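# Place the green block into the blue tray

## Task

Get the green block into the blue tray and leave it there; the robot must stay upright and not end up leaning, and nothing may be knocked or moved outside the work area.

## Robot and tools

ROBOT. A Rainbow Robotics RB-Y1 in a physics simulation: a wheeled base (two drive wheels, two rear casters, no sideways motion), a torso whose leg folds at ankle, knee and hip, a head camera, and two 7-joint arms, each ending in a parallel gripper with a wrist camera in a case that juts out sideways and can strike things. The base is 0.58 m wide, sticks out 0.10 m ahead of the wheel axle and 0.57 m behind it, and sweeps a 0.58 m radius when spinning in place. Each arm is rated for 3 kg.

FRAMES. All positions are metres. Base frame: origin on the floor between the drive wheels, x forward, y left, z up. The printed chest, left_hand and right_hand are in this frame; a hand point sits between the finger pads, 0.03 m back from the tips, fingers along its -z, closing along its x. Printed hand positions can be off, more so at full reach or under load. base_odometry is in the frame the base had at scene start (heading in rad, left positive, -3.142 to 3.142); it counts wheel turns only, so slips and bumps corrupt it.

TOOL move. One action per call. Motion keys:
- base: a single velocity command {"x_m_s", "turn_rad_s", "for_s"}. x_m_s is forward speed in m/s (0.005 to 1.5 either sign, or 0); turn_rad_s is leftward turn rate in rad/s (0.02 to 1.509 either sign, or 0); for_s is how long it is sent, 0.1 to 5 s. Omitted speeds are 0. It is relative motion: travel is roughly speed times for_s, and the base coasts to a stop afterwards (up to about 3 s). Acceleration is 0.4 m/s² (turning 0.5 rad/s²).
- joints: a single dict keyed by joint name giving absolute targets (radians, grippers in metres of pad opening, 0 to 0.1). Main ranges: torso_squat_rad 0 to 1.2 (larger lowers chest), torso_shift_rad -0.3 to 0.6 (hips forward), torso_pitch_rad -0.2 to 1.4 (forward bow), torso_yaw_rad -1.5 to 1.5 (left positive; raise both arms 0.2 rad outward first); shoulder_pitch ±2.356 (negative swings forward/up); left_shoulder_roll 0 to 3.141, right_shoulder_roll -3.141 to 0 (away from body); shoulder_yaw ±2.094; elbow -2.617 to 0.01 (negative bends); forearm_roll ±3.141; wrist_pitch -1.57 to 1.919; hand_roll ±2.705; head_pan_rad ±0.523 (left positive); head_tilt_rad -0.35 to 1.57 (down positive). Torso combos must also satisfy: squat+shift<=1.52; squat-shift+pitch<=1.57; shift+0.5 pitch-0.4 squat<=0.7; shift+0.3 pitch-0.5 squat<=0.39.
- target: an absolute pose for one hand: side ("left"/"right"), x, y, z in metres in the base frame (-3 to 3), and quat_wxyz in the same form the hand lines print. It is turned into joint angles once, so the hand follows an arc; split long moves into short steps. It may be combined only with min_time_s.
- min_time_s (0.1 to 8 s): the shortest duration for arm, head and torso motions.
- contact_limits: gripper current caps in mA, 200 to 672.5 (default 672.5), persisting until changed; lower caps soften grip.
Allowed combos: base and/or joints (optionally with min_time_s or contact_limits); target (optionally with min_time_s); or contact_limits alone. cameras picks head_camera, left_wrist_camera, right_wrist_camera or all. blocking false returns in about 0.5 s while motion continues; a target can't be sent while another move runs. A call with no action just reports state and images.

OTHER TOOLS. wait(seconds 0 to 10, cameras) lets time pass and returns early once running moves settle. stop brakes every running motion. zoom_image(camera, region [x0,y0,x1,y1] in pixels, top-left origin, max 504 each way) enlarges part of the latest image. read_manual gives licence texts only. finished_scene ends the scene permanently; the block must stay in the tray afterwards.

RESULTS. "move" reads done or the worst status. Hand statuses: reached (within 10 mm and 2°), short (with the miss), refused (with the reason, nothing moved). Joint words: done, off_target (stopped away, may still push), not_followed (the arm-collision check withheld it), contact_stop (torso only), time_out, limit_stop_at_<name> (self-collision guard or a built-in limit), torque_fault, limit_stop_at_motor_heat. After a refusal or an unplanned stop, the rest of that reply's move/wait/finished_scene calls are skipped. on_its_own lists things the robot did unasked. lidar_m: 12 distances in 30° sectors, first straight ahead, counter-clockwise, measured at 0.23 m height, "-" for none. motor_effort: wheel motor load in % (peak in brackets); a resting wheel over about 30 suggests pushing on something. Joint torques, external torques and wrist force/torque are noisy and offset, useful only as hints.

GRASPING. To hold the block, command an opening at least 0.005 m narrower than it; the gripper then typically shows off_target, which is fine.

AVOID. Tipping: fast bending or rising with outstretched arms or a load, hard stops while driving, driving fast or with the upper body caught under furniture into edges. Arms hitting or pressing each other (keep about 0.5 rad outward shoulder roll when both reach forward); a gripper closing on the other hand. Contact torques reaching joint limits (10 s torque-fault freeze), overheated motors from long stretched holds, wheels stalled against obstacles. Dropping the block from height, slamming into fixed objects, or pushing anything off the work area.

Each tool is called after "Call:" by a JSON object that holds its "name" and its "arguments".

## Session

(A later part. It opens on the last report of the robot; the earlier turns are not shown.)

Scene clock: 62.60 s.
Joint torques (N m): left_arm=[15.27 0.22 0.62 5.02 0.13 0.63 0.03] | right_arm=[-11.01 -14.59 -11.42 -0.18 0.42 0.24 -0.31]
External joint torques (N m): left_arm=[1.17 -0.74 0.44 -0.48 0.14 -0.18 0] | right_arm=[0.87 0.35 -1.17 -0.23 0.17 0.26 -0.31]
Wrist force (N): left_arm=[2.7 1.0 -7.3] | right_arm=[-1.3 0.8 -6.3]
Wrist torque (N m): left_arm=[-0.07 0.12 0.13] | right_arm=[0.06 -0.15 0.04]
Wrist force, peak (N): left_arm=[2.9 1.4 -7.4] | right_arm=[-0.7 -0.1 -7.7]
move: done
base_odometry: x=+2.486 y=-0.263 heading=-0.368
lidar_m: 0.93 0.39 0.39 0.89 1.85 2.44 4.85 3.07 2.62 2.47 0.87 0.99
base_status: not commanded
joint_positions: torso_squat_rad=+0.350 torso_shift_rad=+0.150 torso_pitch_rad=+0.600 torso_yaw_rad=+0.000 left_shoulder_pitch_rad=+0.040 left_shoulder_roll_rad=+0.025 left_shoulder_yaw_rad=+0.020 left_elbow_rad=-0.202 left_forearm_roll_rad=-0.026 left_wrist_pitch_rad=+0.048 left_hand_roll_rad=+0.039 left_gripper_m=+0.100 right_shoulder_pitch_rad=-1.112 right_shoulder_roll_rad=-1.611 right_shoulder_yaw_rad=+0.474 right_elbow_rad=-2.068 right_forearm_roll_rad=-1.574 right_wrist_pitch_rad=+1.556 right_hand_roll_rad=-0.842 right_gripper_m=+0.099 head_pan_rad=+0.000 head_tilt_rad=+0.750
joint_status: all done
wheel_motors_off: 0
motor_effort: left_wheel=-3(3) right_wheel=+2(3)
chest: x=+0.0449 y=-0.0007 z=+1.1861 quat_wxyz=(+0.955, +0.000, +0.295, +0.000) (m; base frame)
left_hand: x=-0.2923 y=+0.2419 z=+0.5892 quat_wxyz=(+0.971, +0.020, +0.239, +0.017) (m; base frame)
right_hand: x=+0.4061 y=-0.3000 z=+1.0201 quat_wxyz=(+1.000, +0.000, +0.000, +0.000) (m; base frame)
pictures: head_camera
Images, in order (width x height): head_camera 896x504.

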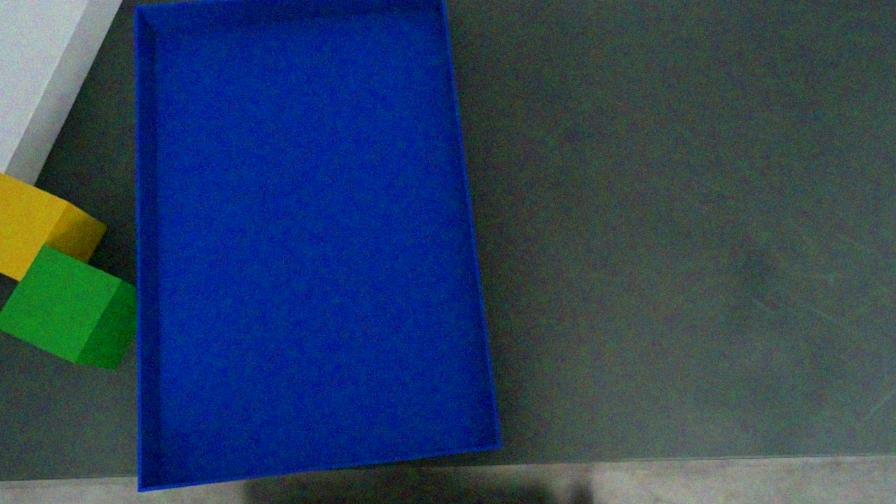

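Call:
{"name": "move", "arguments": {"joints": {"left_shoulder_pitch_rad":1.3,"left_shoulder_roll_rad":0.5,"left_shoulder_yaw_rad":0,"left_forearm_roll_rad":0,"left_hand_roll_rad":0}}}

Call:
{"name": "move", "arguments": {"joints": {"left_elbow_rad":-2.5,"left_wrist_pitch_rad":-1.0}}}

Call:
{"name": "move", "arguments": {"joints": {"left_shoulder_pitch_rad":-0.4}}}

Call:
{"name": "move", "arguments": {"joints": {"left_shoulder_pitch_rad":-1.112,"left_shoulder_roll_rad":1.611,"left_shoulder_yaw_rad":-0.474,"left_elbow_rad":-2.068,"left_forearm_roll_rad":1.574,"left_hand_roll_rad":0.842}, "cameras": ["head_camera"]}}

Call:
{"name": "move", "arguments": {"joints": {"left_wrist_pitch_rad":1.556,"head_pan_rad":0.5}, "cameras": ["head_camera","left_wrist_camera"]}}

Scene clock: 78.80 s.
Joint torques (N m): left_arm=[26.14 5.53 -0.68 8.74 0.23 1.53 -0.02] | right_arm=[-11.67 -14.3 -11.22 0 0.36 0.31 -0.32]
External joint torques (N m): left_arm=[0.47 -0.84 -1.36 -0.96 0.24 -0.32 -0.07] | right_arm=[0.21 0.64 -0.97 -0.05 0.12 0.32 -0.32]
Wrist force (N): left_arm=[5.5 0.1 -0.7] | right_arm=[0.0 -0.1 -7.2]
Wrist torque (N m): left_arm=[0.03 0.26 0.12] | right_arm=[0.15 0.02 0.04]
Wrist force, peak (N): left_arm=[5.8 0.2 -6.9] | right_arm=[0.0 0.4 -7.8]
move: done
base_odometry: x=+2.486 y=-0.263 heading=-0.368
lidar_m: 0.93 0.39 0.38 0.90 1.87 2.45 4.85 3.07 2.61 2.48 0.87 0.99
base_status: not commanded
joint_positions: torso_squat_rad=+0.350 torso_shift_rad=+0.150 torso_pitch_rad=+0.600 torso_yaw_rad=+0.000 left_shoulder_pitch_rad=+1.300 left_shoulder_roll_rad=+0.500 left_shoulder_yaw_rad=+0.000 left_elbow_rad=-0.202 left_forearm_roll_rad=+0.000 left_wrist_pitch_rad=+0.048 left_hand_roll_rad=+0.000 left_gripper_m=+0.100 right_shoulder_pitch_rad=-1.112 right_shoulder_roll_rad=-1.611 right_shoulder_yaw_rad=+0.474 right_elbow_rad=-2.068 right_forearm_roll_rad=-1.574 right_wrist_pitch_rad=+1.556 right_hand_roll_rad=-0.842 right_gripper_m=+0.099 head_pan_rad=+0.000 head_tilt_rad=+0.750
joint_status: all done
wheel_motors_off: 0
motor_effort: left_wheel=-3(4) right_wheel=+2(3)
chest: x=+0.0449 y=-0.0007 z=+1.1861 quat_wxyz=(+0.955, +0.000, +0.295, +0.000) (m; base frame)
left_hand: x=-0.6179 y=+0.4243 z=+1.4599 quat_wxyz=(+0.619, +0.206, +0.758, -0.016) (m; base frame)
right_hand: x=+0.4061 y=-0.3000 z=+1.0201 quat_wxyz=(+1.000, +0.000, +0.000, +0.000) (m; base frame)
pictures: none

Scene clock: 80.83 s.
Joint torques (N m): left_arm=[13.08 1.62 0.74 -4.33 0.61 -1.6 -0.19] | right_arm=[-11.64 -14.43 -11.44 0.13 0.38 0.05 -0.43]
External joint torques (N m): left_arm=[2.11 -0.57 -0.95 0.69 0.21 0.28 -0.13] | right_arm=[0.24 0.5 -1.19 0.08 0.13 0.06 -0.43]
Wrist force (N): left_arm=[-6.7 -0.4 -2.1] | right_arm=[-0.4 0.3 -6.5]
Wrist torque (N m): left_arm=[0.14 -0.41 0.19] | right_arm=[0.14 -0.03 0.06]
Wrist force, peak (N): left_arm=[-0.1 -0.2 -10.2] | right_arm=[-1.0 0.7 -7.9]
move: done
base_odometry: x=+2.486 y=-0.263 heading=-0.368
lidar_m: 0.93 0.39 0.38 0.88 1.86 2.45 4.85 3.07 2.60 2.48 0.87 0.99
base_status: not commanded
joint_positions: torso_squat_rad=+0.350 torso_shift_rad=+0.150 torso_pitch_rad=+0.600 torso_yaw_rad=+0.000 left_shoulder_pitch_rad=+1.300 left_shoulder_roll_rad=+0.500 left_shoulder_yaw_rad=+0.000 left_elbow_rad=-2.500 left_forearm_roll_rad=+0.000 left_wrist_pitch_rad=-1.000 left_hand_roll_rad=+0.000 left_gripper_m=+0.100 right_shoulder_pitch_rad=-1.112 right_shoulder_roll_rad=-1.611 right_shoulder_yaw_rad=+0.474 right_elbow_rad=-2.068 right_forearm_roll_rad=-1.574 right_wrist_pitch_rad=+1.556 right_hand_roll_rad=-0.842 right_gripper_m=+0.099 head_pan_rad=+0.000 head_tilt_rad=+0.750
joint_status: all done
wheel_motors_off: 0
motor_effort: left_wheel=-3(4) right_wheel=+2(3)
chest: x=+0.0449 y=-0.0007 z=+1.1861 quat_wxyz=(+0.955, +0.000, +0.295, +0.000) (m; base frame)
left_hand: x=+0.1666 y=+0.2323 z=+1.0899 quat_wxyz=(+0.691, -0.037, -0.693, -0.203) (m; base frame)
right_hand: x=+0.4061 y=-0.3000 z=+1.0201 quat_wxyz=(+1.000, +0.000, +0.000, +0.000) (m; base frame)
pictures: none

Scene clock: 82.63 s.
Joint torques (N m): left_arm=[-4.28 3.83 1.97 -6.03 0.96 0.12 -0.21] | right_arm=[-11.63 -14.66 -11.24 0.2 0.35 0.03 -0.49]
External joint torques (N m): left_arm=[-0.07 -0.42 -0.94 0.34 0.24 -0.18 -0.22] | right_arm=[0.25 0.27 -0.99 0.16 0.11 0.04 -0.49]
Wrist force (N): left_arm=[0.2 -1.2 3.3] | right_arm=[-0.3 0.6 -6.4]
Wrist torque (N m): left_arm=[0.21 -0.05 0.14] | right_arm=[0.07 -0.02 0.02]
Wrist force, peak (N): left_arm=[-6.8 -0.3 -2.0] | right_arm=[0.0 0.4 -7.6]
move: done
base_odometry: x=+2.486 y=-0.263 heading=-0.368
lidar_m: 0.93 0.39 0.38 0.88 1.87 2.44 4.85 3.09 2.61 2.48 0.88 0.99
base_status: not commanded
joint_positions: torso_squat_rad=+0.350 torso_shift_rad=+0.150 torso_pitch_rad=+0.600 torso_yaw_rad=+0.000 left_shoulder_pitch_rad=-0.400 left_shoulder_roll_rad=+0.500 left_shoulder_yaw_rad=+0.000 left_elbow_rad=-2.500 left_forearm_roll_rad=+0.000 left_wrist_pitch_rad=-1.000 left_hand_roll_rad=+0.000 left_gripper_m=+0.100 right_shoulder_pitch_rad=-1.112 right_shoulder_roll_rad=-1.611 right_shoulder_yaw_rad=+0.474 right_elbow_rad=-2.068 right_forearm_roll_rad=-1.574 right_wrist_pitch_rad=+1.556 right_hand_roll_rad=-0.842 right_gripper_m=+0.099 head_pan_rad=+0.000 head_tilt_rad=+0.750
joint_status: all done
wheel_motors_off: 0
motor_effort: left_wheel=-3(3) right_wheel=+1(2)
chest: x=+0.0449 y=-0.0007 z=+1.1861 quat_wxyz=(+0.955, +0.000, +0.295, +0.000) (m; base frame)
left_hand: x=+0.2313 y=+0.1448 z=+1.3358 quat_wxyz=(-0.082, -0.129, -0.966, -0.207) (m; base frame)
right_hand: x=+0.4061 y=-0.3000 z=+1.0201 quat_wxyz=(+1.000, +0.000, +0.000, +0.000) (m; base frame)
pictures: none

Scene clock: 84.30 s.
Joint torques (N m): left_arm=[-12.99 12.04 8.87 -0.31 -0.16 -1.25 -0.36] | right_arm=[-11.75 -14.42 -10.93 0.32 0.51 0.09 -0.25]
External joint torques (N m): left_arm=[-1.19 -0.7 -1.62 -0.37 -0.19 -0.23 -0.33] | right_arm=[0.13 0.52 -0.68 0.28 0.27 0.1 -0.25]
Wrist force (N): left_arm=[-2.3 3.9 3.2] | right_arm=[-0.4 0.2 -6.7]
Wrist torque (N m): left_arm=[-0.09 -0.17 0.07] | right_arm=[0.13 -0.01 0.06]
Wrist force, peak (N): left_arm=[-2.3 4.7 2.8] | right_arm=[-0.7 0.7 -7.8]
move: done
base_odometry: x=+2.486 y=-0.263 heading=-0.368
lidar_m: 0.93 0.39 0.39 0.90 1.86 2.43 4.85 3.07 2.61 2.48 0.88 0.99
base_status: not commanded
joint_positions: torso_squat_rad=+0.350 torso_shift_rad=+0.150 torso_pitch_rad=+0.600 torso_yaw_rad=+0.000 left_shoulder_pitch_rad=-1.112 left_shoulder_roll_rad=+1.611 left_shoulder_yaw_rad=-0.474 left_elbow_rad=-2.068 left_forearm_roll_rad=+1.574 left_wrist_pitch_rad=-1.000 left_hand_roll_rad=+0.842 left_gripper_m=+0.100 right_shoulder_pitch_rad=-1.112 right_shoulder_roll_rad=-1.611 right_shoulder_yaw_rad=+0.474 right_elbow_rad=-2.068 right_forearm_roll_rad=-1.574 right_wrist_pitch_rad=+1.556 right_hand_roll_rad=-0.842 right_gripper_m=+0.099 head_pan_rad=+0.000 head_tilt_rad=+0.750
joint_status: all done
wheel_motors_off: 0
motor_effort: left_wheel=-2(3) right_wheel=+1(2)
chest: x=+0.0449 y=-0.0007 z=+1.1861 quat_wxyz=(+0.955, +0.000, +0.295, +0.000) (m; base frame)
left_hand: x=+0.4913 y=+0.2030 z=+1.4431 quat_wxyz=(+0.289, -0.714, -0.638, +0.000) (m; base frame)
right_hand: x=+0.4061 y=-0.3000 z=+1.0201 quat_wxyz=(+1.000, +0.000, +0.000, +0.000) (m; base frame)
pictures: head_camera
Images, in order (width x height): head_camera 896x504.

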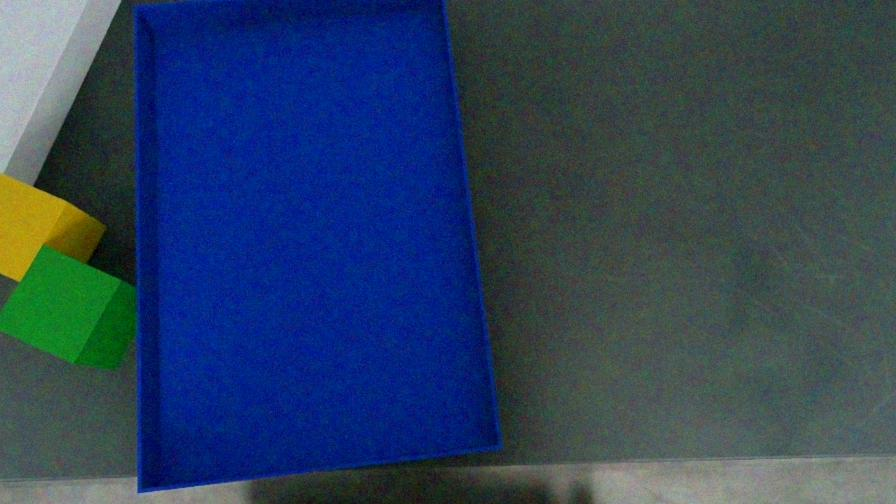

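Scene clock: 86.03 s.
Joint torques (N m): left_arm=[-12.39 12.53 8.78 -0.13 -0.19 -0.37 -0.17] | right_arm=[-11.61 -14.74 -11.31 0.07 0.42 0.12 -0.24]
External joint torques (N m): left_arm=[-1.32 -0.62 -0.86 -0.18 -0.21 -0.32 -0.17] | right_arm=[0.27 0.2 -1.06 0.02 0.17 0.13 -0.24]
Wrist force (N): left_arm=[-0.2 1.5 -7.8] | right_arm=[-0.3 0.1 -7.0]
Wrist torque (N m): left_arm=[-0.12 -0.03 0.10] | right_arm=[0.15 -0.01 0.03]
Wrist force, peak (N): left_arm=[-3.4 5.3 -6.9] | right_arm=[-0.6 0.0 -7.7]
move: done
base_odometry: x=+2.486 y=-0.263 heading=-0.368
lidar_m: 0.93 0.39 0.38 0.88 1.86 2.45 4.85 3.06 2.61 2.47 0.88 0.98
base_status: not commanded
joint_positions: torso_squat_rad=+0.350 torso_shift_rad=+0.150 torso_pitch_rad=+0.600 torso_yaw_rad=+0.000 left_shoulder_pitch_rad=-1.112 left_shoulder_roll_rad=+1.611 left_shoulder_yaw_rad=-0.474 left_elbow_rad=-2.068 left_forearm_roll_rad=+1.574 left_wrist_pitch_rad=+1.556 left_hand_roll_rad=+0.842 left_gripper_m=+0.100 right_shoulder_pitch_rad=-1.112 right_shoulder_roll_rad=-1.611 right_shoulder_yaw_rad=+0.474 right_elbow_rad=-2.068 right_forearm_roll_rad=-1.574 right_wrist_pitch_rad=+1.556 right_hand_roll_rad=-0.842 right_gripper_m=+0.099 head_pan_rad=+0.500 head_tilt_rad=+0.750
joint_status: all done
wheel_motors_off: 0
motor_effort: left_wheel=-2(3) right_wheel=+1(2)
chest: x=+0.0449 y=-0.0007 z=+1.1861 quat_wxyz=(+0.955, +0.000, +0.295, +0.000) (m; base frame)
left_hand: x=+0.4061 y=+0.2988 z=+1.0204 quat_wxyz=(+1.000, +0.001, +0.000, +0.000) (m; base frame)
right_hand: x=+0.4061 y=-0.3000 z=+1.0201 quat_wxyz=(+1.000, +0.000, +0.000, +0.000) (m; base frame)
pictures: head_camera, left_wrist_camera
Images, in order (width x height): head_camera 896x504, left_wrist_camera 644x364.

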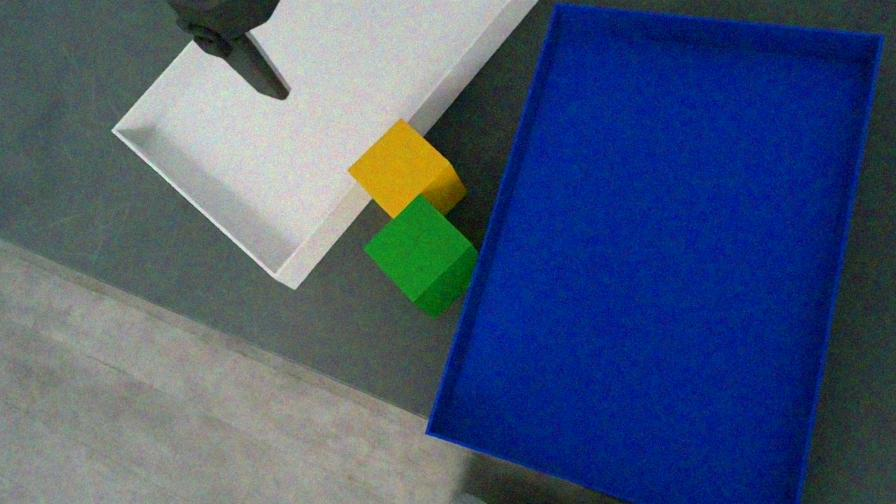

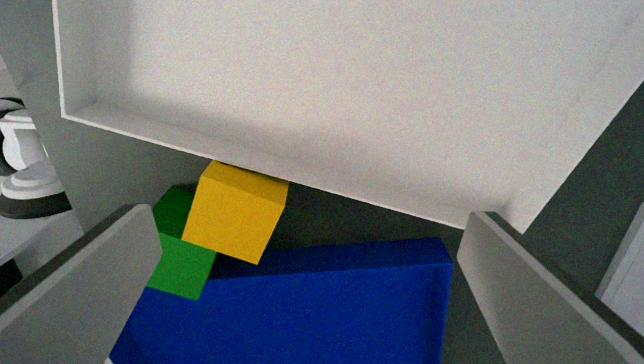

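Call:
{"name": "move", "arguments": {"joints": {"left_gripper_m":0.08}}}

Call:
{"name": "move", "arguments": {"target": {"side":"left","x":0.36,"y":0.27,"z":1.0,"quat_wxyz":[0.9724,0,0,-0.2334]}}}

Call:
{"name": "move", "arguments": {"target": {"side":"left","x":0.315,"y":0.255,"z":0.92,"quat_wxyz":[0.9724,0,0,-0.2334]}, "cameras": ["head_camera","left_wrist_camera"]}}

Scene clock: 89.80 s.
Joint torques (N m): left_arm=[-12.42 12.48 8.58 -0.29 -0.12 -0.44 -0.13] | right_arm=[-11.64 -13.97 -11.46 0.26 0.36 -0.08 -0.34]
External joint torques (N m): left_arm=[-1.36 -0.68 -1.06 -0.34 -0.14 -0.38 -0.13] | right_arm=[0.24 0.97 -1.21 0.22 0.11 -0.06 -0.34]
Wrist force (N): left_arm=[0.2 1.7 -7.7] | right_arm=[-0.4 -0.2 -6.8]
Wrist torque (N m): left_arm=[-0.14 0.02 0.10] | right_arm=[0.18 -0.04 0.04]
Wrist force, peak (N): left_arm=[0.3 1.5 -8.0] | right_arm=[-0.8 0.6 -7.8]
move: done
base_odometry: x=+2.486 y=-0.263 heading=-0.368
lidar_m: 0.93 0.38 0.38 0.90 1.88 2.44 4.85 3.08 2.61 2.48 0.86 0.99
base_status: not commanded
joint_positions: torso_squat_rad=+0.350 torso_shift_rad=+0.150 torso_pitch_rad=+0.600 torso_yaw_rad=+0.000 left_shoulder_pitch_rad=-1.112 left_shoulder_roll_rad=+1.611 left_shoulder_yaw_rad=-0.474 left_elbow_rad=-2.068 left_forearm_roll_rad=+1.574 left_wrist_pitch_rad=+1.556 left_hand_roll_rad=+0.842 left_gripper_m=+0.080 right_shoulder_pitch_rad=-1.112 right_shoulder_roll_rad=-1.611 right_shoulder_yaw_rad=+0.474 right_elbow_rad=-2.068 right_forearm_roll_rad=-1.574 right_wrist_pitch_rad=+1.556 right_hand_roll_rad=-0.842 right_gripper_m=+0.099 head_pan_rad=+0.500 head_tilt_rad=+0.750
joint_status: all done
wheel_motors_off: 0
motor_effort: left_wheel=-2(3) right_wheel=+1(2)
chest: x=+0.0449 y=-0.0007 z=+1.1861 quat_wxyz=(+0.955, +0.000, +0.295, +0.000) (m; base frame)
left_hand: x=+0.4061 y=+0.2988 z=+1.0204 quat_wxyz=(+1.000, +0.001, +0.000, +0.000) (m; base frame)
right_hand: x=+0.4061 y=-0.3000 z=+1.0201 quat_wxyz=(+1.000, +0.000, +0.000, +0.000) (m; base frame)
pictures: none

Scene clock: 90.70 s.
Joint torques (N m): left_arm=[-9.21 13.03 7.25 -0.33 -0.21 -0.35 0.39] | right_arm=[-11.52 -14.56 -11.57 0.26 0.45 0.07 -0.58]
External joint torques (N m): left_arm=[0.45 1.06 -1.47 0 -0.22 -0.3 0.39] | right_arm=[0.36 0.38 -1.32 0.21 0.2 0.08 -0.58]
Wrist force (N): left_arm=[-0.5 1.7 -7.6] | right_arm=[-0.5 0.2 -7.0]
Wrist torque (N m): left_arm=[-0.14 -0.06 0.16] | right_arm=[0.14 -0.08 0.01]
Wrist force, peak (N): left_arm=[-1.1 2.2 -8.5] | right_arm=[-0.7 1.2 -7.4]
move: done
base_odometry: x=+2.486 y=-0.263 heading=-0.368
lidar_m: 0.93 0.39 0.38 0.88 1.87 2.46 4.85 3.07 2.60 2.47 0.88 0.98
base_status: not commanded
joint_positions: torso_squat_rad=+0.350 torso_shift_rad=+0.150 torso_pitch_rad=+0.600 torso_yaw_rad=+0.000 left_shoulder_pitch_rad=-1.045 left_shoulder_roll_rad=+1.631 left_shoulder_yaw_rad=-0.498 left_elbow_rad=-2.298 left_forearm_roll_rad=+1.514 left_wrist_pitch_rad=+1.493 left_hand_roll_rad=+0.587 left_gripper_m=+0.080 right_shoulder_pitch_rad=-1.112 right_shoulder_roll_rad=-1.611 right_shoulder_yaw_rad=+0.474 right_elbow_rad=-2.068 right_forearm_roll_rad=-1.574 right_wrist_pitch_rad=+1.556 right_hand_roll_rad=-0.842 right_gripper_m=+0.099 head_pan_rad=+0.500 head_tilt_rad=+0.750
joint_status: all done
wheel_motors_off: 0
motor_effort: left_wheel=-2(2) right_wheel=+2(2)
chest: x=+0.0449 y=-0.0007 z=+1.1861 quat_wxyz=(+0.955, +0.000, +0.295, +0.000) (m; base frame)
left_hand: x=+0.3600 y=+0.2696 z=+1.0003 quat_wxyz=(+0.974, +0.006, +0.002, -0.228) (m; base frame)
left_hand_status: reached (checked arc, planned for 0.6 s): 0 mm and 1.0 deg off.
right_hand: x=+0.4061 y=-0.3000 z=+1.0201 quat_wxyz=(+1.000, +0.000, +0.000, +0.000) (m; base frame)
pictures: none

Scene clock: 101.13 s.
Joint torques (N m): left_arm=[22.46 -3.36 -19.37 3.12 5.77 1.22 -0.7] | right_arm=[-12.06 -14.96 -10.68 -0.04 0.47 0.06 -0.37]
External joint torques (N m): left_arm=[31.06 -14.99 -27.29 5.25 5.84 1.26 -0.7] | right_arm=[-0.15 -0.06 -0.42 -0.1 0.22 0.08 -0.37]
External joint torques when the fault began: left_arm=[67.27 -34.91 -59.97 4.15 15.69 2.14 -1]
Wrist force (N): left_arm=[-2.3 13.8 106.3] | right_arm=[-0.6 0.4 -6.5]
Wrist torque (N m): left_arm=[0.02 -5.07 0.69] | right_arm=[0.06 -0.05 0.08]
Wrist force, peak (N): left_arm=[5.9 38.6 199.8] | right_arm=[-0.6 0.0 -8.0]
move: torque_fault
TORQUE FAULT: left_shoulder_yaw_rad reached its load limit. The robot stopped for 10 seconds, dropped its targets and accepts commands again. The stop added 8.4 s to the call.
base_odometry: x=+2.486 y=-0.263 heading=-0.368
lidar_m: 0.93 0.38 0.39 0.90 1.86 2.46 4.84 3.07 2.62 2.48 0.87 0.98
base_status: not commanded
joint_positions: torso_squat_rad=+0.350 torso_shift_rad=+0.148 torso_pitch_rad=+0.596 torso_yaw_rad=+0.001 left_shoulder_pitch_rad=-0.906 left_shoulder_roll_rad=+1.568 left_shoulder_yaw_rad=-0.613 left_elbow_rad=-2.387 left_forearm_roll_rad=+1.234 left_wrist_pitch_rad=+1.385 left_hand_roll_rad=+0.685 left_gripper_m=+0.080 right_shoulder_pitch_rad=-1.112 right_shoulder_roll_rad=-1.611 right_shoulder_yaw_rad=+0.474 right_elbow_rad=-2.068 right_forearm_roll_rad=-1.574 right_wrist_pitch_rad=+1.556 right_hand_roll_rad=-0.842 right_gripper_m=+0.099 head_pan_rad=+0.500 head_tilt_rad=+0.750
joint_status: left_shoulder_pitch_rad torque_fault (moved +0.139 of +0.181); left_shoulder_roll_rad torque_fault (moved -0.063 of -0.090); left_shoulder_yaw_rad torque_fault (moved -0.115 of -0.154); left_elbow_rad torque_fault (moved -0.088 of -0.110); left_forearm_roll_rad torque_fault (moved -0.281 of -0.322); left_wrist_pitch_rad torque_fault (moved -0.108 of -0.139); left_hand_roll_rad torque_fault (moved +0.099 of +0.129)
wheel_motors_off: 0
on_its_own: left_shoulder_pitch_rad is held at -0.898, not at your -0.864, since a torque_fault; left_shoulder_roll_rad is held at +1.565, not at your +1.541, since a torque_fault; left_shoulder_yaw_rad is held at -0.619, not at your -0.652, since a torque_fault; left_elbow_rad is held at -2.385, not at your -2.408, since a torque_fault; left_forearm_roll_rad is held at +1.235, not at your +1.193, since a torque_fault; left_wrist_pitch_rad is held at +1.385, not at your +1.354, since a torque_fault; left_hand_roll_rad is held at +0.685, not at your +0.715, since a torque_fault
motor_effort: left_wheel=-2(27) right_wheel=+2(41)
chest: x=+0.0429 y=-0.0012 z=+1.1868 quat_wxyz=(+0.956, +0.001, +0.294, +0.000) (m; base frame)
left_hand: x=+0.3344 y=+0.2642 z=+0.9406 quat_wxyz=(+0.972, +0.018, -0.016, -0.235) (m; base frame)
left_hand_status: short (checked arc, planned for 0.5 s): torque_fault, 30 mm and 2.8 deg off.
right_hand: x=+0.4047 y=-0.3003 z=+1.0218 quat_wxyz=(+1.000, +0.000, -0.002, +0.000) (m; base frame)
pictures: head_camera, left_wrist_camera
Images, in order (width x height): head_camera 896x504, left_wrist_camera 644x364.

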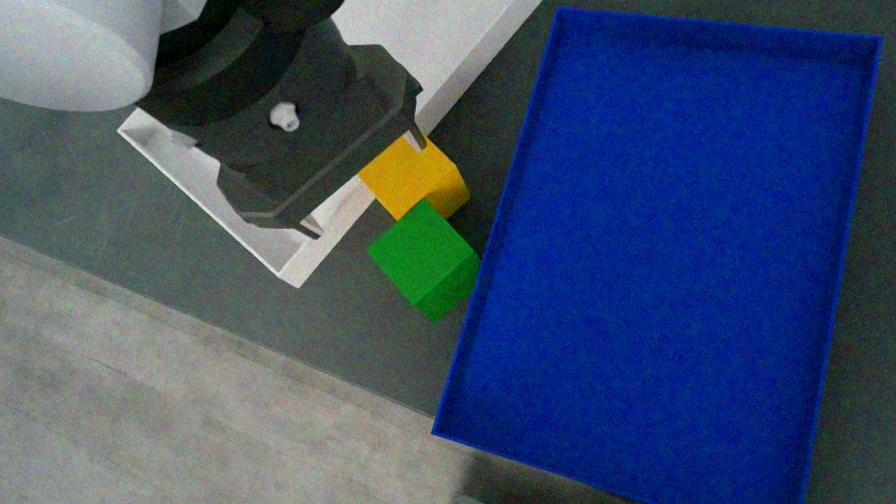

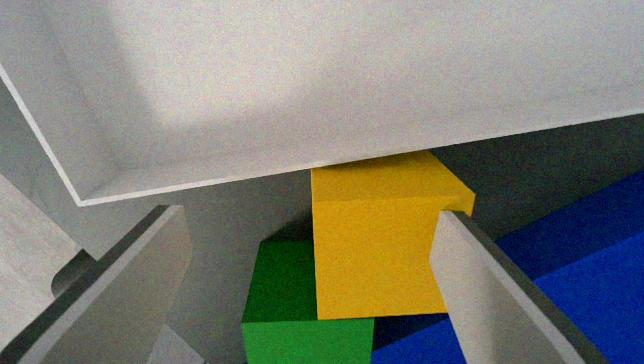

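Call:
{"name": "move", "arguments": {"target": {"side":"left","x":0.335,"y":0.265,"z":1.02,"quat_wxyz":[0.9724,0,0,-0.2334]}}}

Call:
{"name": "move", "arguments": {"target": {"side":"left","x":0.307,"y":0.215,"z":1.0,"quat_wxyz":[0.9724,0,0,-0.2334]}, "cameras": ["head_camera","left_wrist_camera"]}}

Scene clock: 106.80 s.
Joint torques (N m): left_arm=[-9.22 10.98 7.38 0.15 -0.11 0.09 0.01] | right_arm=[-12.4 -15.05 -10.52 0.16 0.46 0.15 -0.16]
External joint torques (N m): left_arm=[-0.68 -0.7 -0.77 -0.27 -0.13 0.16 0.01] | right_arm=[-0.52 -0.12 -0.27 0.11 0.21 0.17 -0.16]
Wrist force (N): left_arm=[-0.2 1.9 -7.2] | right_arm=[-0.8 0.8 -6.5]
Wrist torque (N m): left_arm=[-0.19 -0.01 0.19] | right_arm=[0.02 -0.08 0.06]
Wrist force, peak (N): left_arm=[-1.7 14.0 106.7] | right_arm=[0.4 1.0 -7.9]
move: done
base_odometry: x=+2.486 y=-0.263 heading=-0.368
lidar_m: 0.93 0.39 0.39 0.89 1.87 2.43 4.84 3.07 2.61 2.48 0.87 0.99
base_status: not commanded
joint_positions: torso_squat_rad=+0.350 torso_shift_rad=+0.150 torso_pitch_rad=+0.600 torso_yaw_rad=+0.000 left_shoulder_pitch_rad=-1.009 left_shoulder_roll_rad=+1.748 left_shoulder_yaw_rad=-0.445 left_elbow_rad=-2.399 left_forearm_roll_rad=+1.603 left_wrist_pitch_rad=+1.425 left_hand_roll_rad=+0.617 left_gripper_m=+0.080 right_shoulder_pitch_rad=-1.112 right_shoulder_roll_rad=-1.611 right_shoulder_yaw_rad=+0.474 right_elbow_rad=-2.068 right_forearm_roll_rad=-1.574 right_wrist_pitch_rad=+1.556 right_hand_roll_rad=-0.842 right_gripper_m=+0.099 head_pan_rad=+0.500 head_tilt_rad=+0.750
joint_status: all done
wheel_motors_off: 0
motor_effort: left_wheel=-3(9) right_wheel=+3(8)
chest: x=+0.0449 y=-0.0007 z=+1.1861 quat_wxyz=(+0.955, +0.000, +0.295, +0.000) (m; base frame)
left_hand: x=+0.3364 y=+0.2653 z=+1.0179 quat_wxyz=(+0.972, -0.001, +0.002, -0.233) (m; base frame)
left_hand_status: reached (checked arc, planned for 0.5 s): 3 mm and 0.2 deg off.
right_hand: x=+0.4061 y=-0.3000 z=+1.0201 quat_wxyz=(+1.000, +0.000, +0.000, +0.000) (m; base frame)
pictures: none

Scene clock: 107.70 s.
Joint torques (N m): left_arm=[-10.96 9.67 6.05 -0.98 0.07 -0.09 -0.31] | right_arm=[-12.22 -14.98 -10.79 0.24 0.52 0.16 -0.29]
External joint torques (N m): left_arm=[-1.96 0.02 -1.31 0.01 0.05 -0.03 -0.31] | right_arm=[-0.34 -0.04 -0.54 0.19 0.27 0.17 -0.29]
Wrist force (N): left_arm=[0.1 2.2 -7.1] | right_arm=[-0.1 0.2 -7.5]
Wrist torque (N m): left_arm=[-0.19 -0.01 0.06] | right_arm=[0.12 0.01 0.03]
Wrist force, peak (N): left_arm=[-0.3 2.1 -7.6] | right_arm=[-1.0 0.4 -7.8]
move: done
base_odometry: x=+2.486 y=-0.263 heading=-0.368
lidar_m: 0.92 0.37 0.38 0.90 1.86 2.45 4.85 3.07 2.60 2.47 0.88 0.99
base_status: not commanded
joint_positions: torso_squat_rad=+0.350 torso_shift_rad=+0.150 torso_pitch_rad=+0.600 torso_yaw_rad=+0.000 left_shoulder_pitch_rad=-1.127 left_shoulder_roll_rad=+1.495 left_shoulder_yaw_rad=-0.549 left_elbow_rad=-2.539 left_forearm_roll_rad=+1.461 left_wrist_pitch_rad=+1.603 left_hand_roll_rad=+0.900 left_gripper_m=+0.080 right_shoulder_pitch_rad=-1.112 right_shoulder_roll_rad=-1.611 right_shoulder_yaw_rad=+0.474 right_elbow_rad=-2.068 right_forearm_roll_rad=-1.574 right_wrist_pitch_rad=+1.556 right_hand_roll_rad=-0.842 right_gripper_m=+0.099 head_pan_rad=+0.500 head_tilt_rad=+0.750
joint_status: all done
wheel_motors_off: 0
motor_effort: left_wheel=-4(4) right_wheel=+3(3)
chest: x=+0.0449 y=-0.0007 z=+1.1861 quat_wxyz=(+0.955, +0.000, +0.295, +0.000) (m; base frame)
left_hand: x=+0.3070 y=+0.2150 z=+1.0000 quat_wxyz=(+0.972, +0.000, +0.000, -0.234) (m; base frame)
left_hand_status: reached (checked arc, planned for 0.6 s): 0 mm and 0.1 deg off.
right_hand: x=+0.4060 y=-0.3000 z=+1.0201 quat_wxyz=(+1.000, +0.000, +0.000, +0.000) (m; base frame)
pictures: head_camera, left_wrist_camera
Images, in order (width x height): head_camera 896x504, left_wrist_camera 644x364.

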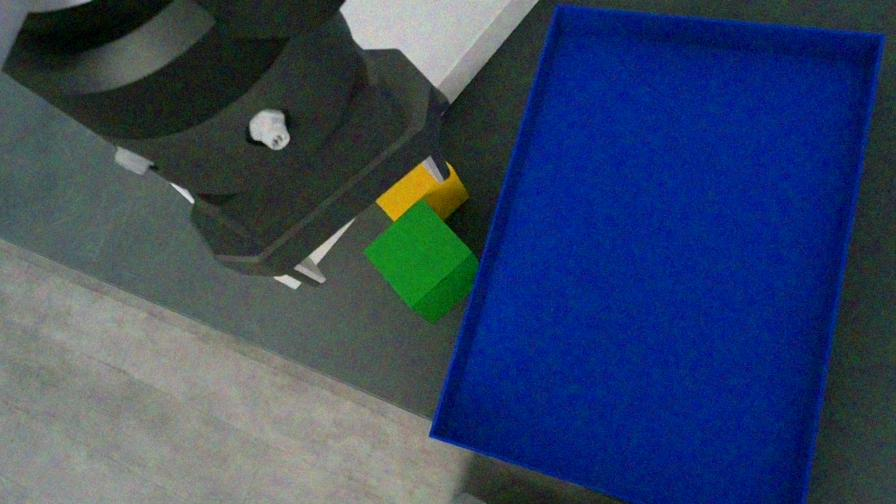

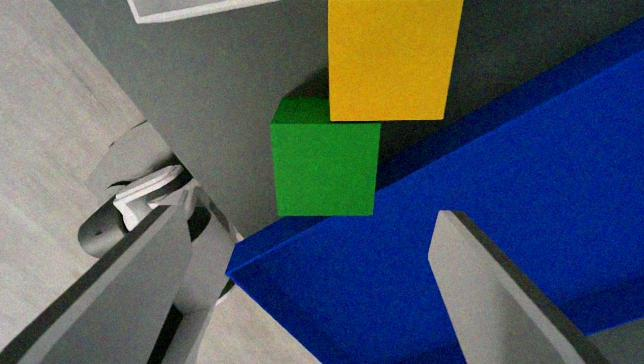

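Call:
{"name": "move", "arguments": {"joints": {"left_gripper_m":0.068}}}

Call:
{"name": "move", "arguments": {"target": {"side":"left","x":0.3075,"y":0.213,"z":0.945,"quat_wxyz":[0.9724,0,0,-0.2334]}, "min_time_s": 1, "cameras": ["head_camera","left_wrist_camera"]}}

Scene clock: 114.87 s.
Joint torques (N m): left_arm=[-11.51 10.02 6.05 -0.99 -0.02 -0.19 -0.26] | right_arm=[-12.31 -14.96 -10.59 0.22 0.29 0.03 -0.41]
External joint torques (N m): left_arm=[-2.51 0.37 -1.32 -0.01 -0.05 -0.13 -0.26] | right_arm=[-0.43 -0.02 -0.34 0.17 0.04 0.04 -0.41]
Wrist force (N): left_arm=[-0.1 1.9 -7.0] | right_arm=[-0.5 0.5 -7.2]
Wrist torque (N m): left_arm=[-0.15 -0.01 0.08] | right_arm=[0.12 -0.04 0.06]
Wrist force, peak (N): left_arm=[-0.1 2.1 -7.4] | right_arm=[0.1 0.1 -7.8]
move: done
base_odometry: x=+2.486 y=-0.263 heading=-0.368
lidar_m: 0.93 0.38 0.38 0.90 1.87 2.44 4.85 3.09 2.61 2.47 0.87 0.99
base_status: not commanded
joint_positions: torso_squat_rad=+0.350 torso_shift_rad=+0.150 torso_pitch_rad=+0.600 torso_yaw_rad=+0.000 left_shoulder_pitch_rad=-1.127 left_shoulder_roll_rad=+1.495 left_shoulder_yaw_rad=-0.549 left_elbow_rad=-2.539 left_forearm_roll_rad=+1.461 left_wrist_pitch_rad=+1.603 left_hand_roll_rad=+0.900 left_gripper_m=+0.068 right_shoulder_pitch_rad=-1.112 right_shoulder_roll_rad=-1.611 right_shoulder_yaw_rad=+0.474 right_elbow_rad=-2.068 right_forearm_roll_rad=-1.574 right_wrist_pitch_rad=+1.556 right_hand_roll_rad=-0.842 right_gripper_m=+0.099 head_pan_rad=+0.500 head_tilt_rad=+0.750
joint_status: all done
wheel_motors_off: 0
motor_effort: left_wheel=-4(4) right_wheel=+3(3)
chest: x=+0.0449 y=-0.0007 z=+1.1861 quat_wxyz=(+0.955, +0.000, +0.295, +0.000) (m; base frame)
left_hand: x=+0.3070 y=+0.2150 z=+1.0000 quat_wxyz=(+0.972, +0.000, +0.000, -0.234) (m; base frame)
right_hand: x=+0.4060 y=-0.3000 z=+1.0201 quat_wxyz=(+1.000, +0.000, +0.000, +0.000) (m; base frame)
pictures: none

Scene clock: 116.20 s.
Joint torques (N m): left_arm=[-8.09 8.73 6.02 -2.76 -0.08 -0.43 -0.23] | right_arm=[-12.14 -14.67 -11 0.02 0.65 0.19 -0.26]
External joint torques (N m): left_arm=[0.86 -0.92 -1.28 0.09 -0.11 -0.37 -0.23] | right_arm=[-0.26 0.26 -0.75 -0.03 0.4 0.2 -0.26]
Wrist force (N): left_arm=[0.3 2.1 -7.1] | right_arm=[-0.4 0.3 -7.5]
Wrist torque (N m): left_arm=[-0.20 0.02 0.20] | right_arm=[0.14 -0.04 0.06]
Wrist force, peak (N): left_arm=[0.2 2.1 -7.3] | right_arm=[-0.1 0.3 -7.7]
move: done
base_odometry: x=+2.486 y=-0.263 heading=-0.368
lidar_m: 0.93 0.38 0.40 0.89 1.87 2.45 4.85 3.08 2.62 2.47 0.87 0.99
base_status: not commanded
joint_positions: torso_squat_rad=+0.350 torso_shift_rad=+0.150 torso_pitch_rad=+0.600 torso_yaw_rad=+0.000 left_shoulder_pitch_rad=-1.027 left_shoulder_roll_rad=+1.407 left_shoulder_yaw_rad=-0.676 left_elbow_rad=-2.489 left_forearm_roll_rad=+1.228 left_wrist_pitch_rad=+1.550 left_hand_roll_rad=+0.876 left_gripper_m=+0.068 right_shoulder_pitch_rad=-1.112 right_shoulder_roll_rad=-1.611 right_shoulder_yaw_rad=+0.474 right_elbow_rad=-2.068 right_forearm_roll_rad=-1.574 right_wrist_pitch_rad=+1.556 right_hand_roll_rad=-0.842 right_gripper_m=+0.099 head_pan_rad=+0.500 head_tilt_rad=+0.750
joint_status: all done
wheel_motors_off: 0
motor_effort: left_wheel=-3(4) right_wheel=+3(3)
chest: x=+0.0449 y=-0.0007 z=+1.1861 quat_wxyz=(+0.955, +0.000, +0.295, +0.000) (m; base frame)
left_hand: x=+0.3071 y=+0.2133 z=+0.9457 quat_wxyz=(+0.972, +0.000, +0.000, -0.234) (m; base frame)
left_hand_status: reached (checked arc, planned for 1.0 s): 1 mm and 0.0 deg off.
right_hand: x=+0.4060 y=-0.3000 z=+1.0201 quat_wxyz=(+1.000, +0.000, +0.000, +0.000) (m; base frame)
pictures: head_camera, left_wrist_camera
Images, in order (width x height): head_camera 896x504, left_wrist_camera 644x364.

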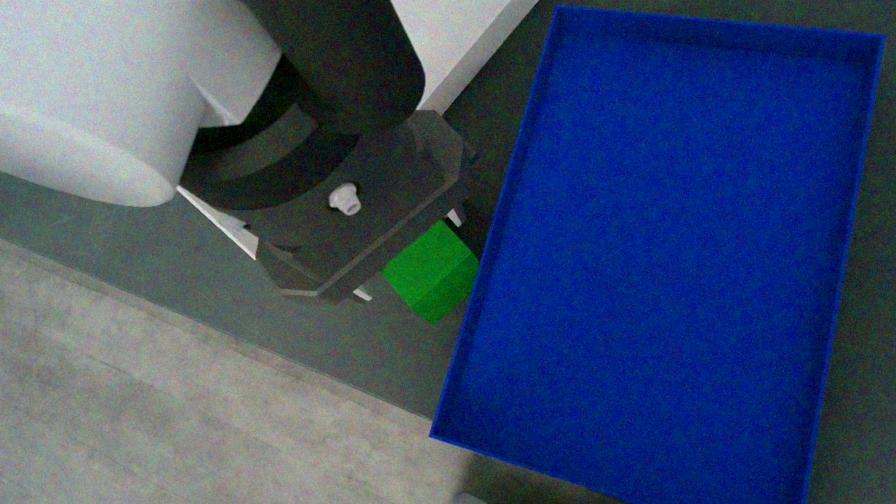

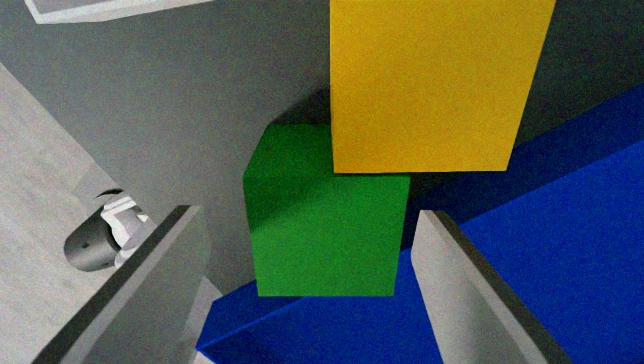

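Call:
{"name": "move", "arguments": {"target": {"side":"left","x":0.309,"y":0.2115,"z":0.9,"quat_wxyz":[0.9724,0,0,-0.2334]}, "min_time_s": 1.2}}

Call:
{"name": "move", "arguments": {"joints": {"left_gripper_m":0.038}, "cameras": ["left_wrist_camera"]}}

Call:
{"name": "move", "arguments": {"target": {"side":"left","x":0.309,"y":0.2115,"z":0.98,"quat_wxyz":[0.9724,0,0,-0.2334]}, "cameras": ["head_camera","left_wrist_camera"]}}

Scene clock: 121.93 s.
Joint torques (N m): left_arm=[-7.92 8.08 5.46 -3.65 -0.28 -0.47 -0.13] | right_arm=[-11.99 -14.92 -10.64 -0.04 0.43 0.01 -0.27]
External joint torques (N m): left_arm=[1.02 -1.42 -1.74 0.41 -0.31 -0.41 -0.13] | right_arm=[-0.11 0.01 -0.39 -0.08 0.18 0.02 -0.27]
Wrist force (N): left_arm=[0.5 2.1 -7.1] | right_arm=[-0.3 0.2 -6.6]
Wrist torque (N m): left_arm=[-0.20 0.08 0.16] | right_arm=[0.12 -0.04 0.05]
Wrist force, peak (N): left_arm=[-0.1 2.4 -7.4] | right_arm=[-0.5 0.4 -7.9]
move: done
base_odometry: x=+2.486 y=-0.263 heading=-0.368
lidar_m: 0.93 0.39 0.39 0.90 1.86 2.44 4.85 3.08 2.61 2.48 0.86 0.99
base_status: not commanded
joint_positions: torso_squat_rad=+0.350 torso_shift_rad=+0.150 torso_pitch_rad=+0.600 torso_yaw_rad=+0.000 left_shoulder_pitch_rad=-0.963 left_shoulder_roll_rad=+1.324 left_shoulder_yaw_rad=-0.769 left_elbow_rad=-2.404 left_forearm_roll_rad=+1.062 left_wrist_pitch_rad=+1.500 left_hand_roll_rad=+0.837 left_gripper_m=+0.068 right_shoulder_pitch_rad=-1.112 right_shoulder_roll_rad=-1.611 right_shoulder_yaw_rad=+0.474 right_elbow_rad=-2.068 right_forearm_roll_rad=-1.574 right_wrist_pitch_rad=+1.556 right_hand_roll_rad=-0.842 right_gripper_m=+0.099 head_pan_rad=+0.500 head_tilt_rad=+0.750
joint_status: all done
wheel_motors_off: 0
motor_effort: left_wheel=-4(4) right_wheel=+3(3)
chest: x=+0.0449 y=-0.0007 z=+1.1861 quat_wxyz=(+0.955, +0.000, +0.295, +0.000) (m; base frame)
left_hand: x=+0.3090 y=+0.2116 z=+0.9005 quat_wxyz=(+0.972, +0.000, +0.000, -0.233) (m; base frame)
left_hand_status: reached (checked arc, planned for 1.2 s): 0 mm and 0.0 deg off.
right_hand: x=+0.4060 y=-0.3000 z=+1.0201 quat_wxyz=(+1.000, +0.000, +0.000, +0.000) (m; base frame)
pictures: none

Scene clock: 122.77 s.
Joint torques (N m): left_arm=[-8.2 8.16 5.35 -3.57 0.01 -0.42 -0.33] | right_arm=[-12.22 -14.83 -10.69 0.32 0.52 0.19 -0.32]
External joint torques (N m): left_arm=[0.74 -1.33 -1.86 0.49 -0.01 -0.36 -0.33] | right_arm=[-0.33 0.1 -0.44 0.28 0.28 0.2 -0.32]
Wrist force (N): left_arm=[0.3 2.0 -4.9] | right_arm=[-0.4 0.3 -7.3]
Wrist torque (N m): left_arm=[-0.18 -0.02 0.17] | right_arm=[0.16 -0.07 0.06]
Wrist force, peak (N): left_arm=[0.5 2.3 -7.5] | right_arm=[-0.7 0.2 -7.8]
move: off_target
base_odometry: x=+2.486 y=-0.263 heading=-0.368
lidar_m: 0.92 0.39 0.39 0.88 1.88 2.45 4.85 3.06 2.60 2.48 0.88 0.99
base_status: not commanded
joint_positions: torso_squat_rad=+0.350 torso_shift_rad=+0.150 torso_pitch_rad=+0.600 torso_yaw_rad=+0.000 left_shoulder_pitch_rad=-0.963 left_shoulder_roll_rad=+1.324 left_shoulder_yaw_rad=-0.769 left_elbow_rad=-2.404 left_forearm_roll_rad=+1.062 left_wrist_pitch_rad=+1.500 left_hand_roll_rad=+0.837 left_gripper_m=+0.050 right_shoulder_pitch_rad=-1.112 right_shoulder_roll_rad=-1.611 right_shoulder_yaw_rad=+0.474 right_elbow_rad=-2.068 right_forearm_roll_rad=-1.574 right_wrist_pitch_rad=+1.556 right_hand_roll_rad=-0.842 right_gripper_m=+0.099 head_pan_rad=+0.500 head_tilt_rad=+0.750
joint_status: left_gripper_m off_target (ended at +0.050, target +0.038)
wheel_motors_off: 0
motor_effort: left_wheel=-4(4) right_wheel=+3(4)
chest: x=+0.0449 y=-0.0007 z=+1.1861 quat_wxyz=(+0.955, +0.000, +0.295, +0.000) (m; base frame)
left_hand: x=+0.3090 y=+0.2116 z=+0.9005 quat_wxyz=(+0.972, +0.000, +0.000, -0.233) (m; base frame)
right_hand: x=+0.4060 y=-0.3000 z=+1.0201 quat_wxyz=(+1.000, +0.000, +0.000, +0.000) (m; base frame)
pictures: left_wrist_camera
Images, in order (width x height): left_wrist_camera 644x364.

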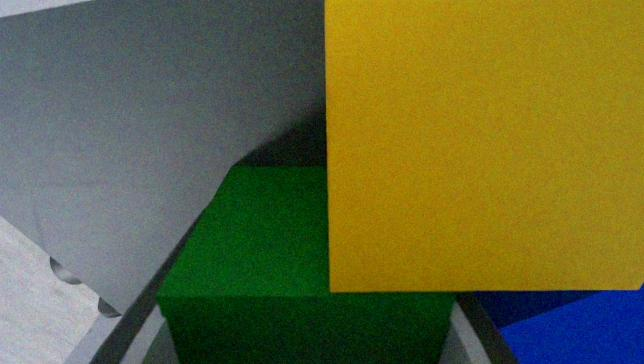

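Scene clock: 123.63 s.
Joint torques (N m): left_arm=[-10.1 8.94 7.27 -1.79 -0.11 -0.12 -0.02] | right_arm=[-12.39 -15.06 -10.37 0 0.42 0.15 -0.39]
External joint torques (N m): left_arm=[-0.91 -0.62 -0.13 -0.04 -0.14 -0.06 -0.02] | right_arm=[-0.5 -0.12 -0.12 -0.05 0.17 0.16 -0.39]
Wrist force (N): left_arm=[0.0 2.2 -7.6] | right_arm=[-0.4 0.9 -6.7]
Wrist torque (N m): left_arm=[-0.17 0.03 0.06] | right_arm=[0.06 0.00 -0.01]
Wrist force, peak (N): left_arm=[-0.1 1.8 -9.6] | right_arm=[-0.7 0.4 -7.5]
move: done
base_odometry: x=+2.486 y=-0.263 heading=-0.368
lidar_m: 0.94 0.38 0.38 0.89 1.87 2.44 4.85 3.07 2.61 2.48 0.88 1.00
base_status: not commanded
joint_positions: torso_squat_rad=+0.350 torso_shift_rad=+0.150 torso_pitch_rad=+0.600 torso_yaw_rad=+0.000 left_shoulder_pitch_rad=-1.100 left_shoulder_roll_rad=+1.442 left_shoulder_yaw_rad=-0.601 left_elbow_rad=-2.519 left_forearm_roll_rad=+1.370 left_wrist_pitch_rad=+1.602 left_hand_roll_rad=+0.899 left_gripper_m=+0.050 right_shoulder_pitch_rad=-1.112 right_shoulder_roll_rad=-1.611 right_shoulder_yaw_rad=+0.474 right_elbow_rad=-2.068 right_forearm_roll_rad=-1.574 right_wrist_pitch_rad=+1.556 right_hand_roll_rad=-0.842 right_gripper_m=+0.099 head_pan_rad=+0.500 head_tilt_rad=+0.750
joint_status: all done
wheel_motors_off: 0
motor_effort: left_wheel=-3(4) right_wheel=+3(3)
chest: x=+0.0449 y=-0.0007 z=+1.1861 quat_wxyz=(+0.955, +0.000, +0.295, +0.000) (m; base frame)
left_hand: x=+0.3090 y=+0.2115 z=+0.9800 quat_wxyz=(+0.972, +0.000, +0.000, -0.233) (m; base frame)
left_hand_status: reached (checked arc, planned for 0.5 s): 0 mm and 0.0 deg off.
right_hand: x=+0.4060 y=-0.3000 z=+1.0201 quat_wxyz=(+1.000, +0.000, +0.000, +0.000) (m; base frame)
pictures: head_camera, left_wrist_camera
Images, in order (width x height): head_camera 896x504, left_wrist_camera 644x364.

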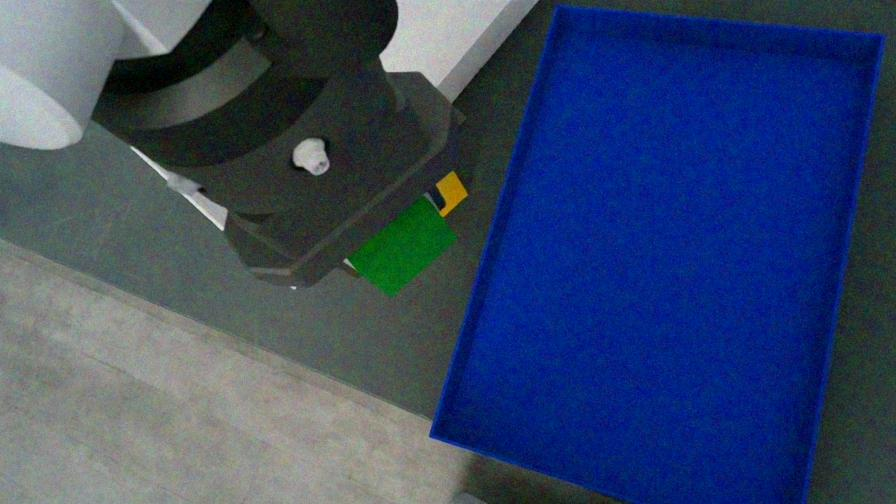

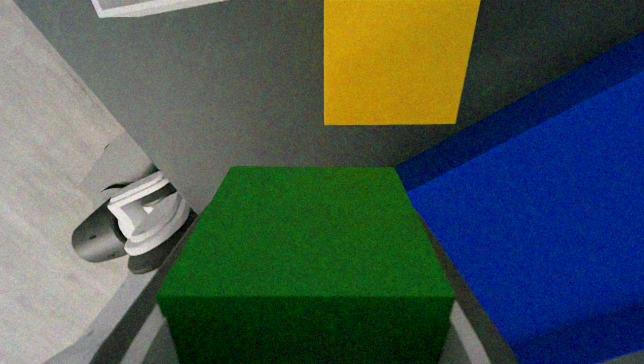

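Call:
{"name": "move", "arguments": {"target": {"side":"left","x":0.335,"y":0.115,"z":0.98,"quat_wxyz":[0.9724,0,0,-0.2334]}}}

Call:
{"name": "move", "arguments": {"target": {"side":"left","x":0.34,"y":0.11,"z":0.908,"quat_wxyz":[0.9724,0,0,-0.2334]}, "min_time_s": 1, "cameras": ["head_camera","left_wrist_camera"]}}

Scene clock: 126.83 s.
Joint torques (N m): left_arm=[-15.08 6.27 6.39 -2.29 -0.02 -0.14 -0.17] | right_arm=[-12.2 -15.37 -10.74 -0.05 0.6 0.26 -0.36]
External joint torques (N m): left_arm=[-1.68 0.49 -1.57 0.28 -0.06 -0.09 -0.17] | right_arm=[-0.32 -0.43 -0.49 -0.09 0.35 0.27 -0.36]
Wrist force (N): left_arm=[-0.4 2.0 -7.8] | right_arm=[0.2 0.0 -7.0]
Wrist torque (N m): left_arm=[-0.18 -0.02 0.11] | right_arm=[0.18 0.05 0.07]
Wrist force, peak (N): left_arm=[0.2 1.9 -8.4] | right_arm=[-0.8 0.6 -7.8]
move: done
base_odometry: x=+2.486 y=-0.263 heading=-0.368
lidar_m: 0.93 0.38 0.38 0.89 1.87 2.46 4.85 3.05 2.60 2.47 0.88 0.99
base_status: not commanded
joint_positions: torso_squat_rad=+0.350 torso_shift_rad=+0.150 torso_pitch_rad=+0.600 torso_yaw_rad=+0.000 left_shoulder_pitch_rad=-1.406 left_shoulder_roll_rad=+0.990 left_shoulder_yaw_rad=-0.790 left_elbow_rad=-2.325 left_forearm_roll_rad=+1.295 left_wrist_pitch_rad=+1.848 left_hand_roll_rad=+1.094 left_gripper_m=+0.050 right_shoulder_pitch_rad=-1.112 right_shoulder_roll_rad=-1.611 right_shoulder_yaw_rad=+0.474 right_elbow_rad=-2.068 right_forearm_roll_rad=-1.574 right_wrist_pitch_rad=+1.556 right_hand_roll_rad=-0.842 right_gripper_m=+0.099 head_pan_rad=+0.500 head_tilt_rad=+0.750
joint_status: all done
wheel_motors_off: 0
motor_effort: left_wheel=-4(5) right_wheel=+3(3)
chest: x=+0.0449 y=-0.0007 z=+1.1861 quat_wxyz=(+0.955, +0.000, +0.295, +0.000) (m; base frame)
left_hand: x=+0.3347 y=+0.1150 z=+0.9802 quat_wxyz=(+0.972, -0.001, -0.001, -0.234) (m; base frame)
left_hand_status: reached (checked arc, planned for 0.8 s): 0 mm and 0.1 deg off.
right_hand: x=+0.4060 y=-0.3000 z=+1.0201 quat_wxyz=(+1.000, +0.000, +0.000, +0.000) (m; base frame)
pictures: none

Scene clock: 128.17 s.
Joint torques (N m): left_arm=[-13.03 4.3 6.58 -3.91 -0.04 -0.35 -0.11] | right_arm=[-12.59 -15.01 -10.65 0.12 0.6 0.19 -0.28]
External joint torques (N m): left_arm=[0.11 -1.18 -1.34 0.38 -0.07 -0.29 -0.11] | right_arm=[-0.71 -0.08 -0.4 0.08 0.35 0.2 -0.28]
Wrist force (N): left_arm=[-0.2 1.6 -7.6] | right_arm=[-0.4 1.1 -7.2]
Wrist torque (N m): left_arm=[-0.14 -0.02 0.15] | right_arm=[0.02 0.00 0.05]
Wrist force, peak (N): left_arm=[-0.1 2.3 -8.3] | right_arm=[-0.6 0.9 -7.5]
move: done
base_odometry: x=+2.486 y=-0.263 heading=-0.368
lidar_m: 0.93 0.38 0.38 0.89 1.87 2.44 4.85 3.07 2.61 2.48 0.89 0.99
base_status: not commanded
joint_positions: torso_squat_rad=+0.350 torso_shift_rad=+0.150 torso_pitch_rad=+0.600 torso_yaw_rad=+0.000 left_shoulder_pitch_rad=-1.286 left_shoulder_roll_rad=+0.938 left_shoulder_yaw_rad=-0.921 left_elbow_rad=-2.207 left_forearm_roll_rad=+1.062 left_wrist_pitch_rad=+1.718 left_hand_roll_rad=+0.994 left_gripper_m=+0.050 right_shoulder_pitch_rad=-1.112 right_shoulder_roll_rad=-1.611 right_shoulder_yaw_rad=+0.474 right_elbow_rad=-2.068 right_forearm_roll_rad=-1.574 right_wrist_pitch_rad=+1.556 right_hand_roll_rad=-0.842 right_gripper_m=+0.099 head_pan_rad=+0.500 head_tilt_rad=+0.750
joint_status: all done
wheel_motors_off: 0
motor_effort: left_wheel=-4(5) right_wheel=+3(3)
chest: x=+0.0449 y=-0.0007 z=+1.1861 quat_wxyz=(+0.955, +0.000, +0.295, +0.000) (m; base frame)
left_hand: x=+0.3401 y=+0.1100 z=+0.9081 quat_wxyz=(+0.972, +0.000, +0.000, -0.233) (m; base frame)
left_hand_status: reached (checked arc, planned for 1.0 s): 0 mm and 0.0 deg off.
right_hand: x=+0.4060 y=-0.3000 z=+1.0201 quat_wxyz=(+1.000, +0.000, +0.000, +0.000) (m; base frame)
pictures: head_camera, left_wrist_camera
Images, in order (width x height): head_camera 896x504, left_wrist_camera 644x364.

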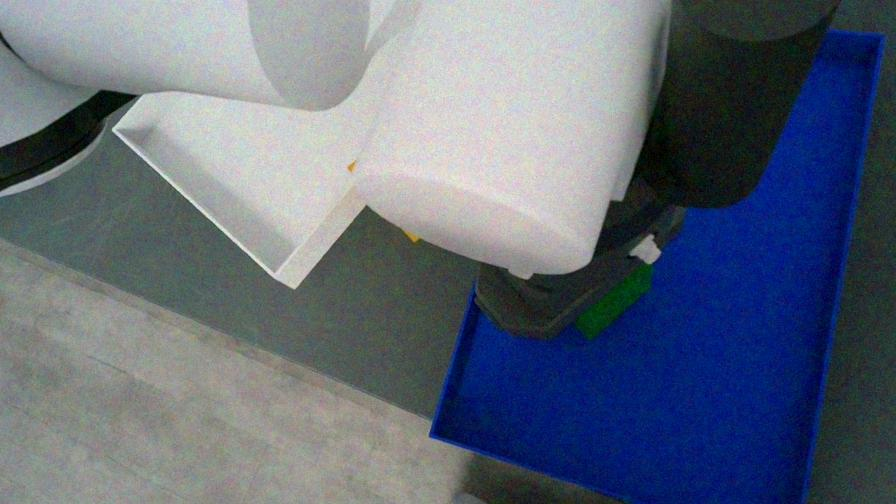

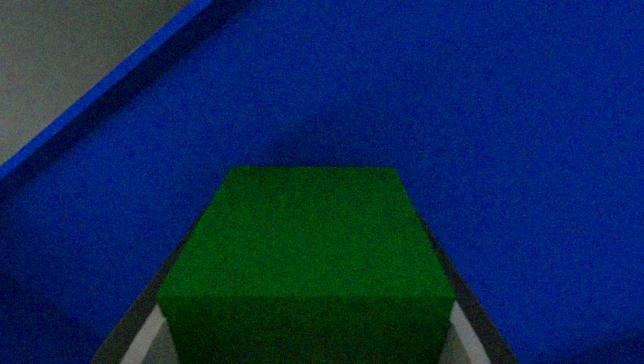

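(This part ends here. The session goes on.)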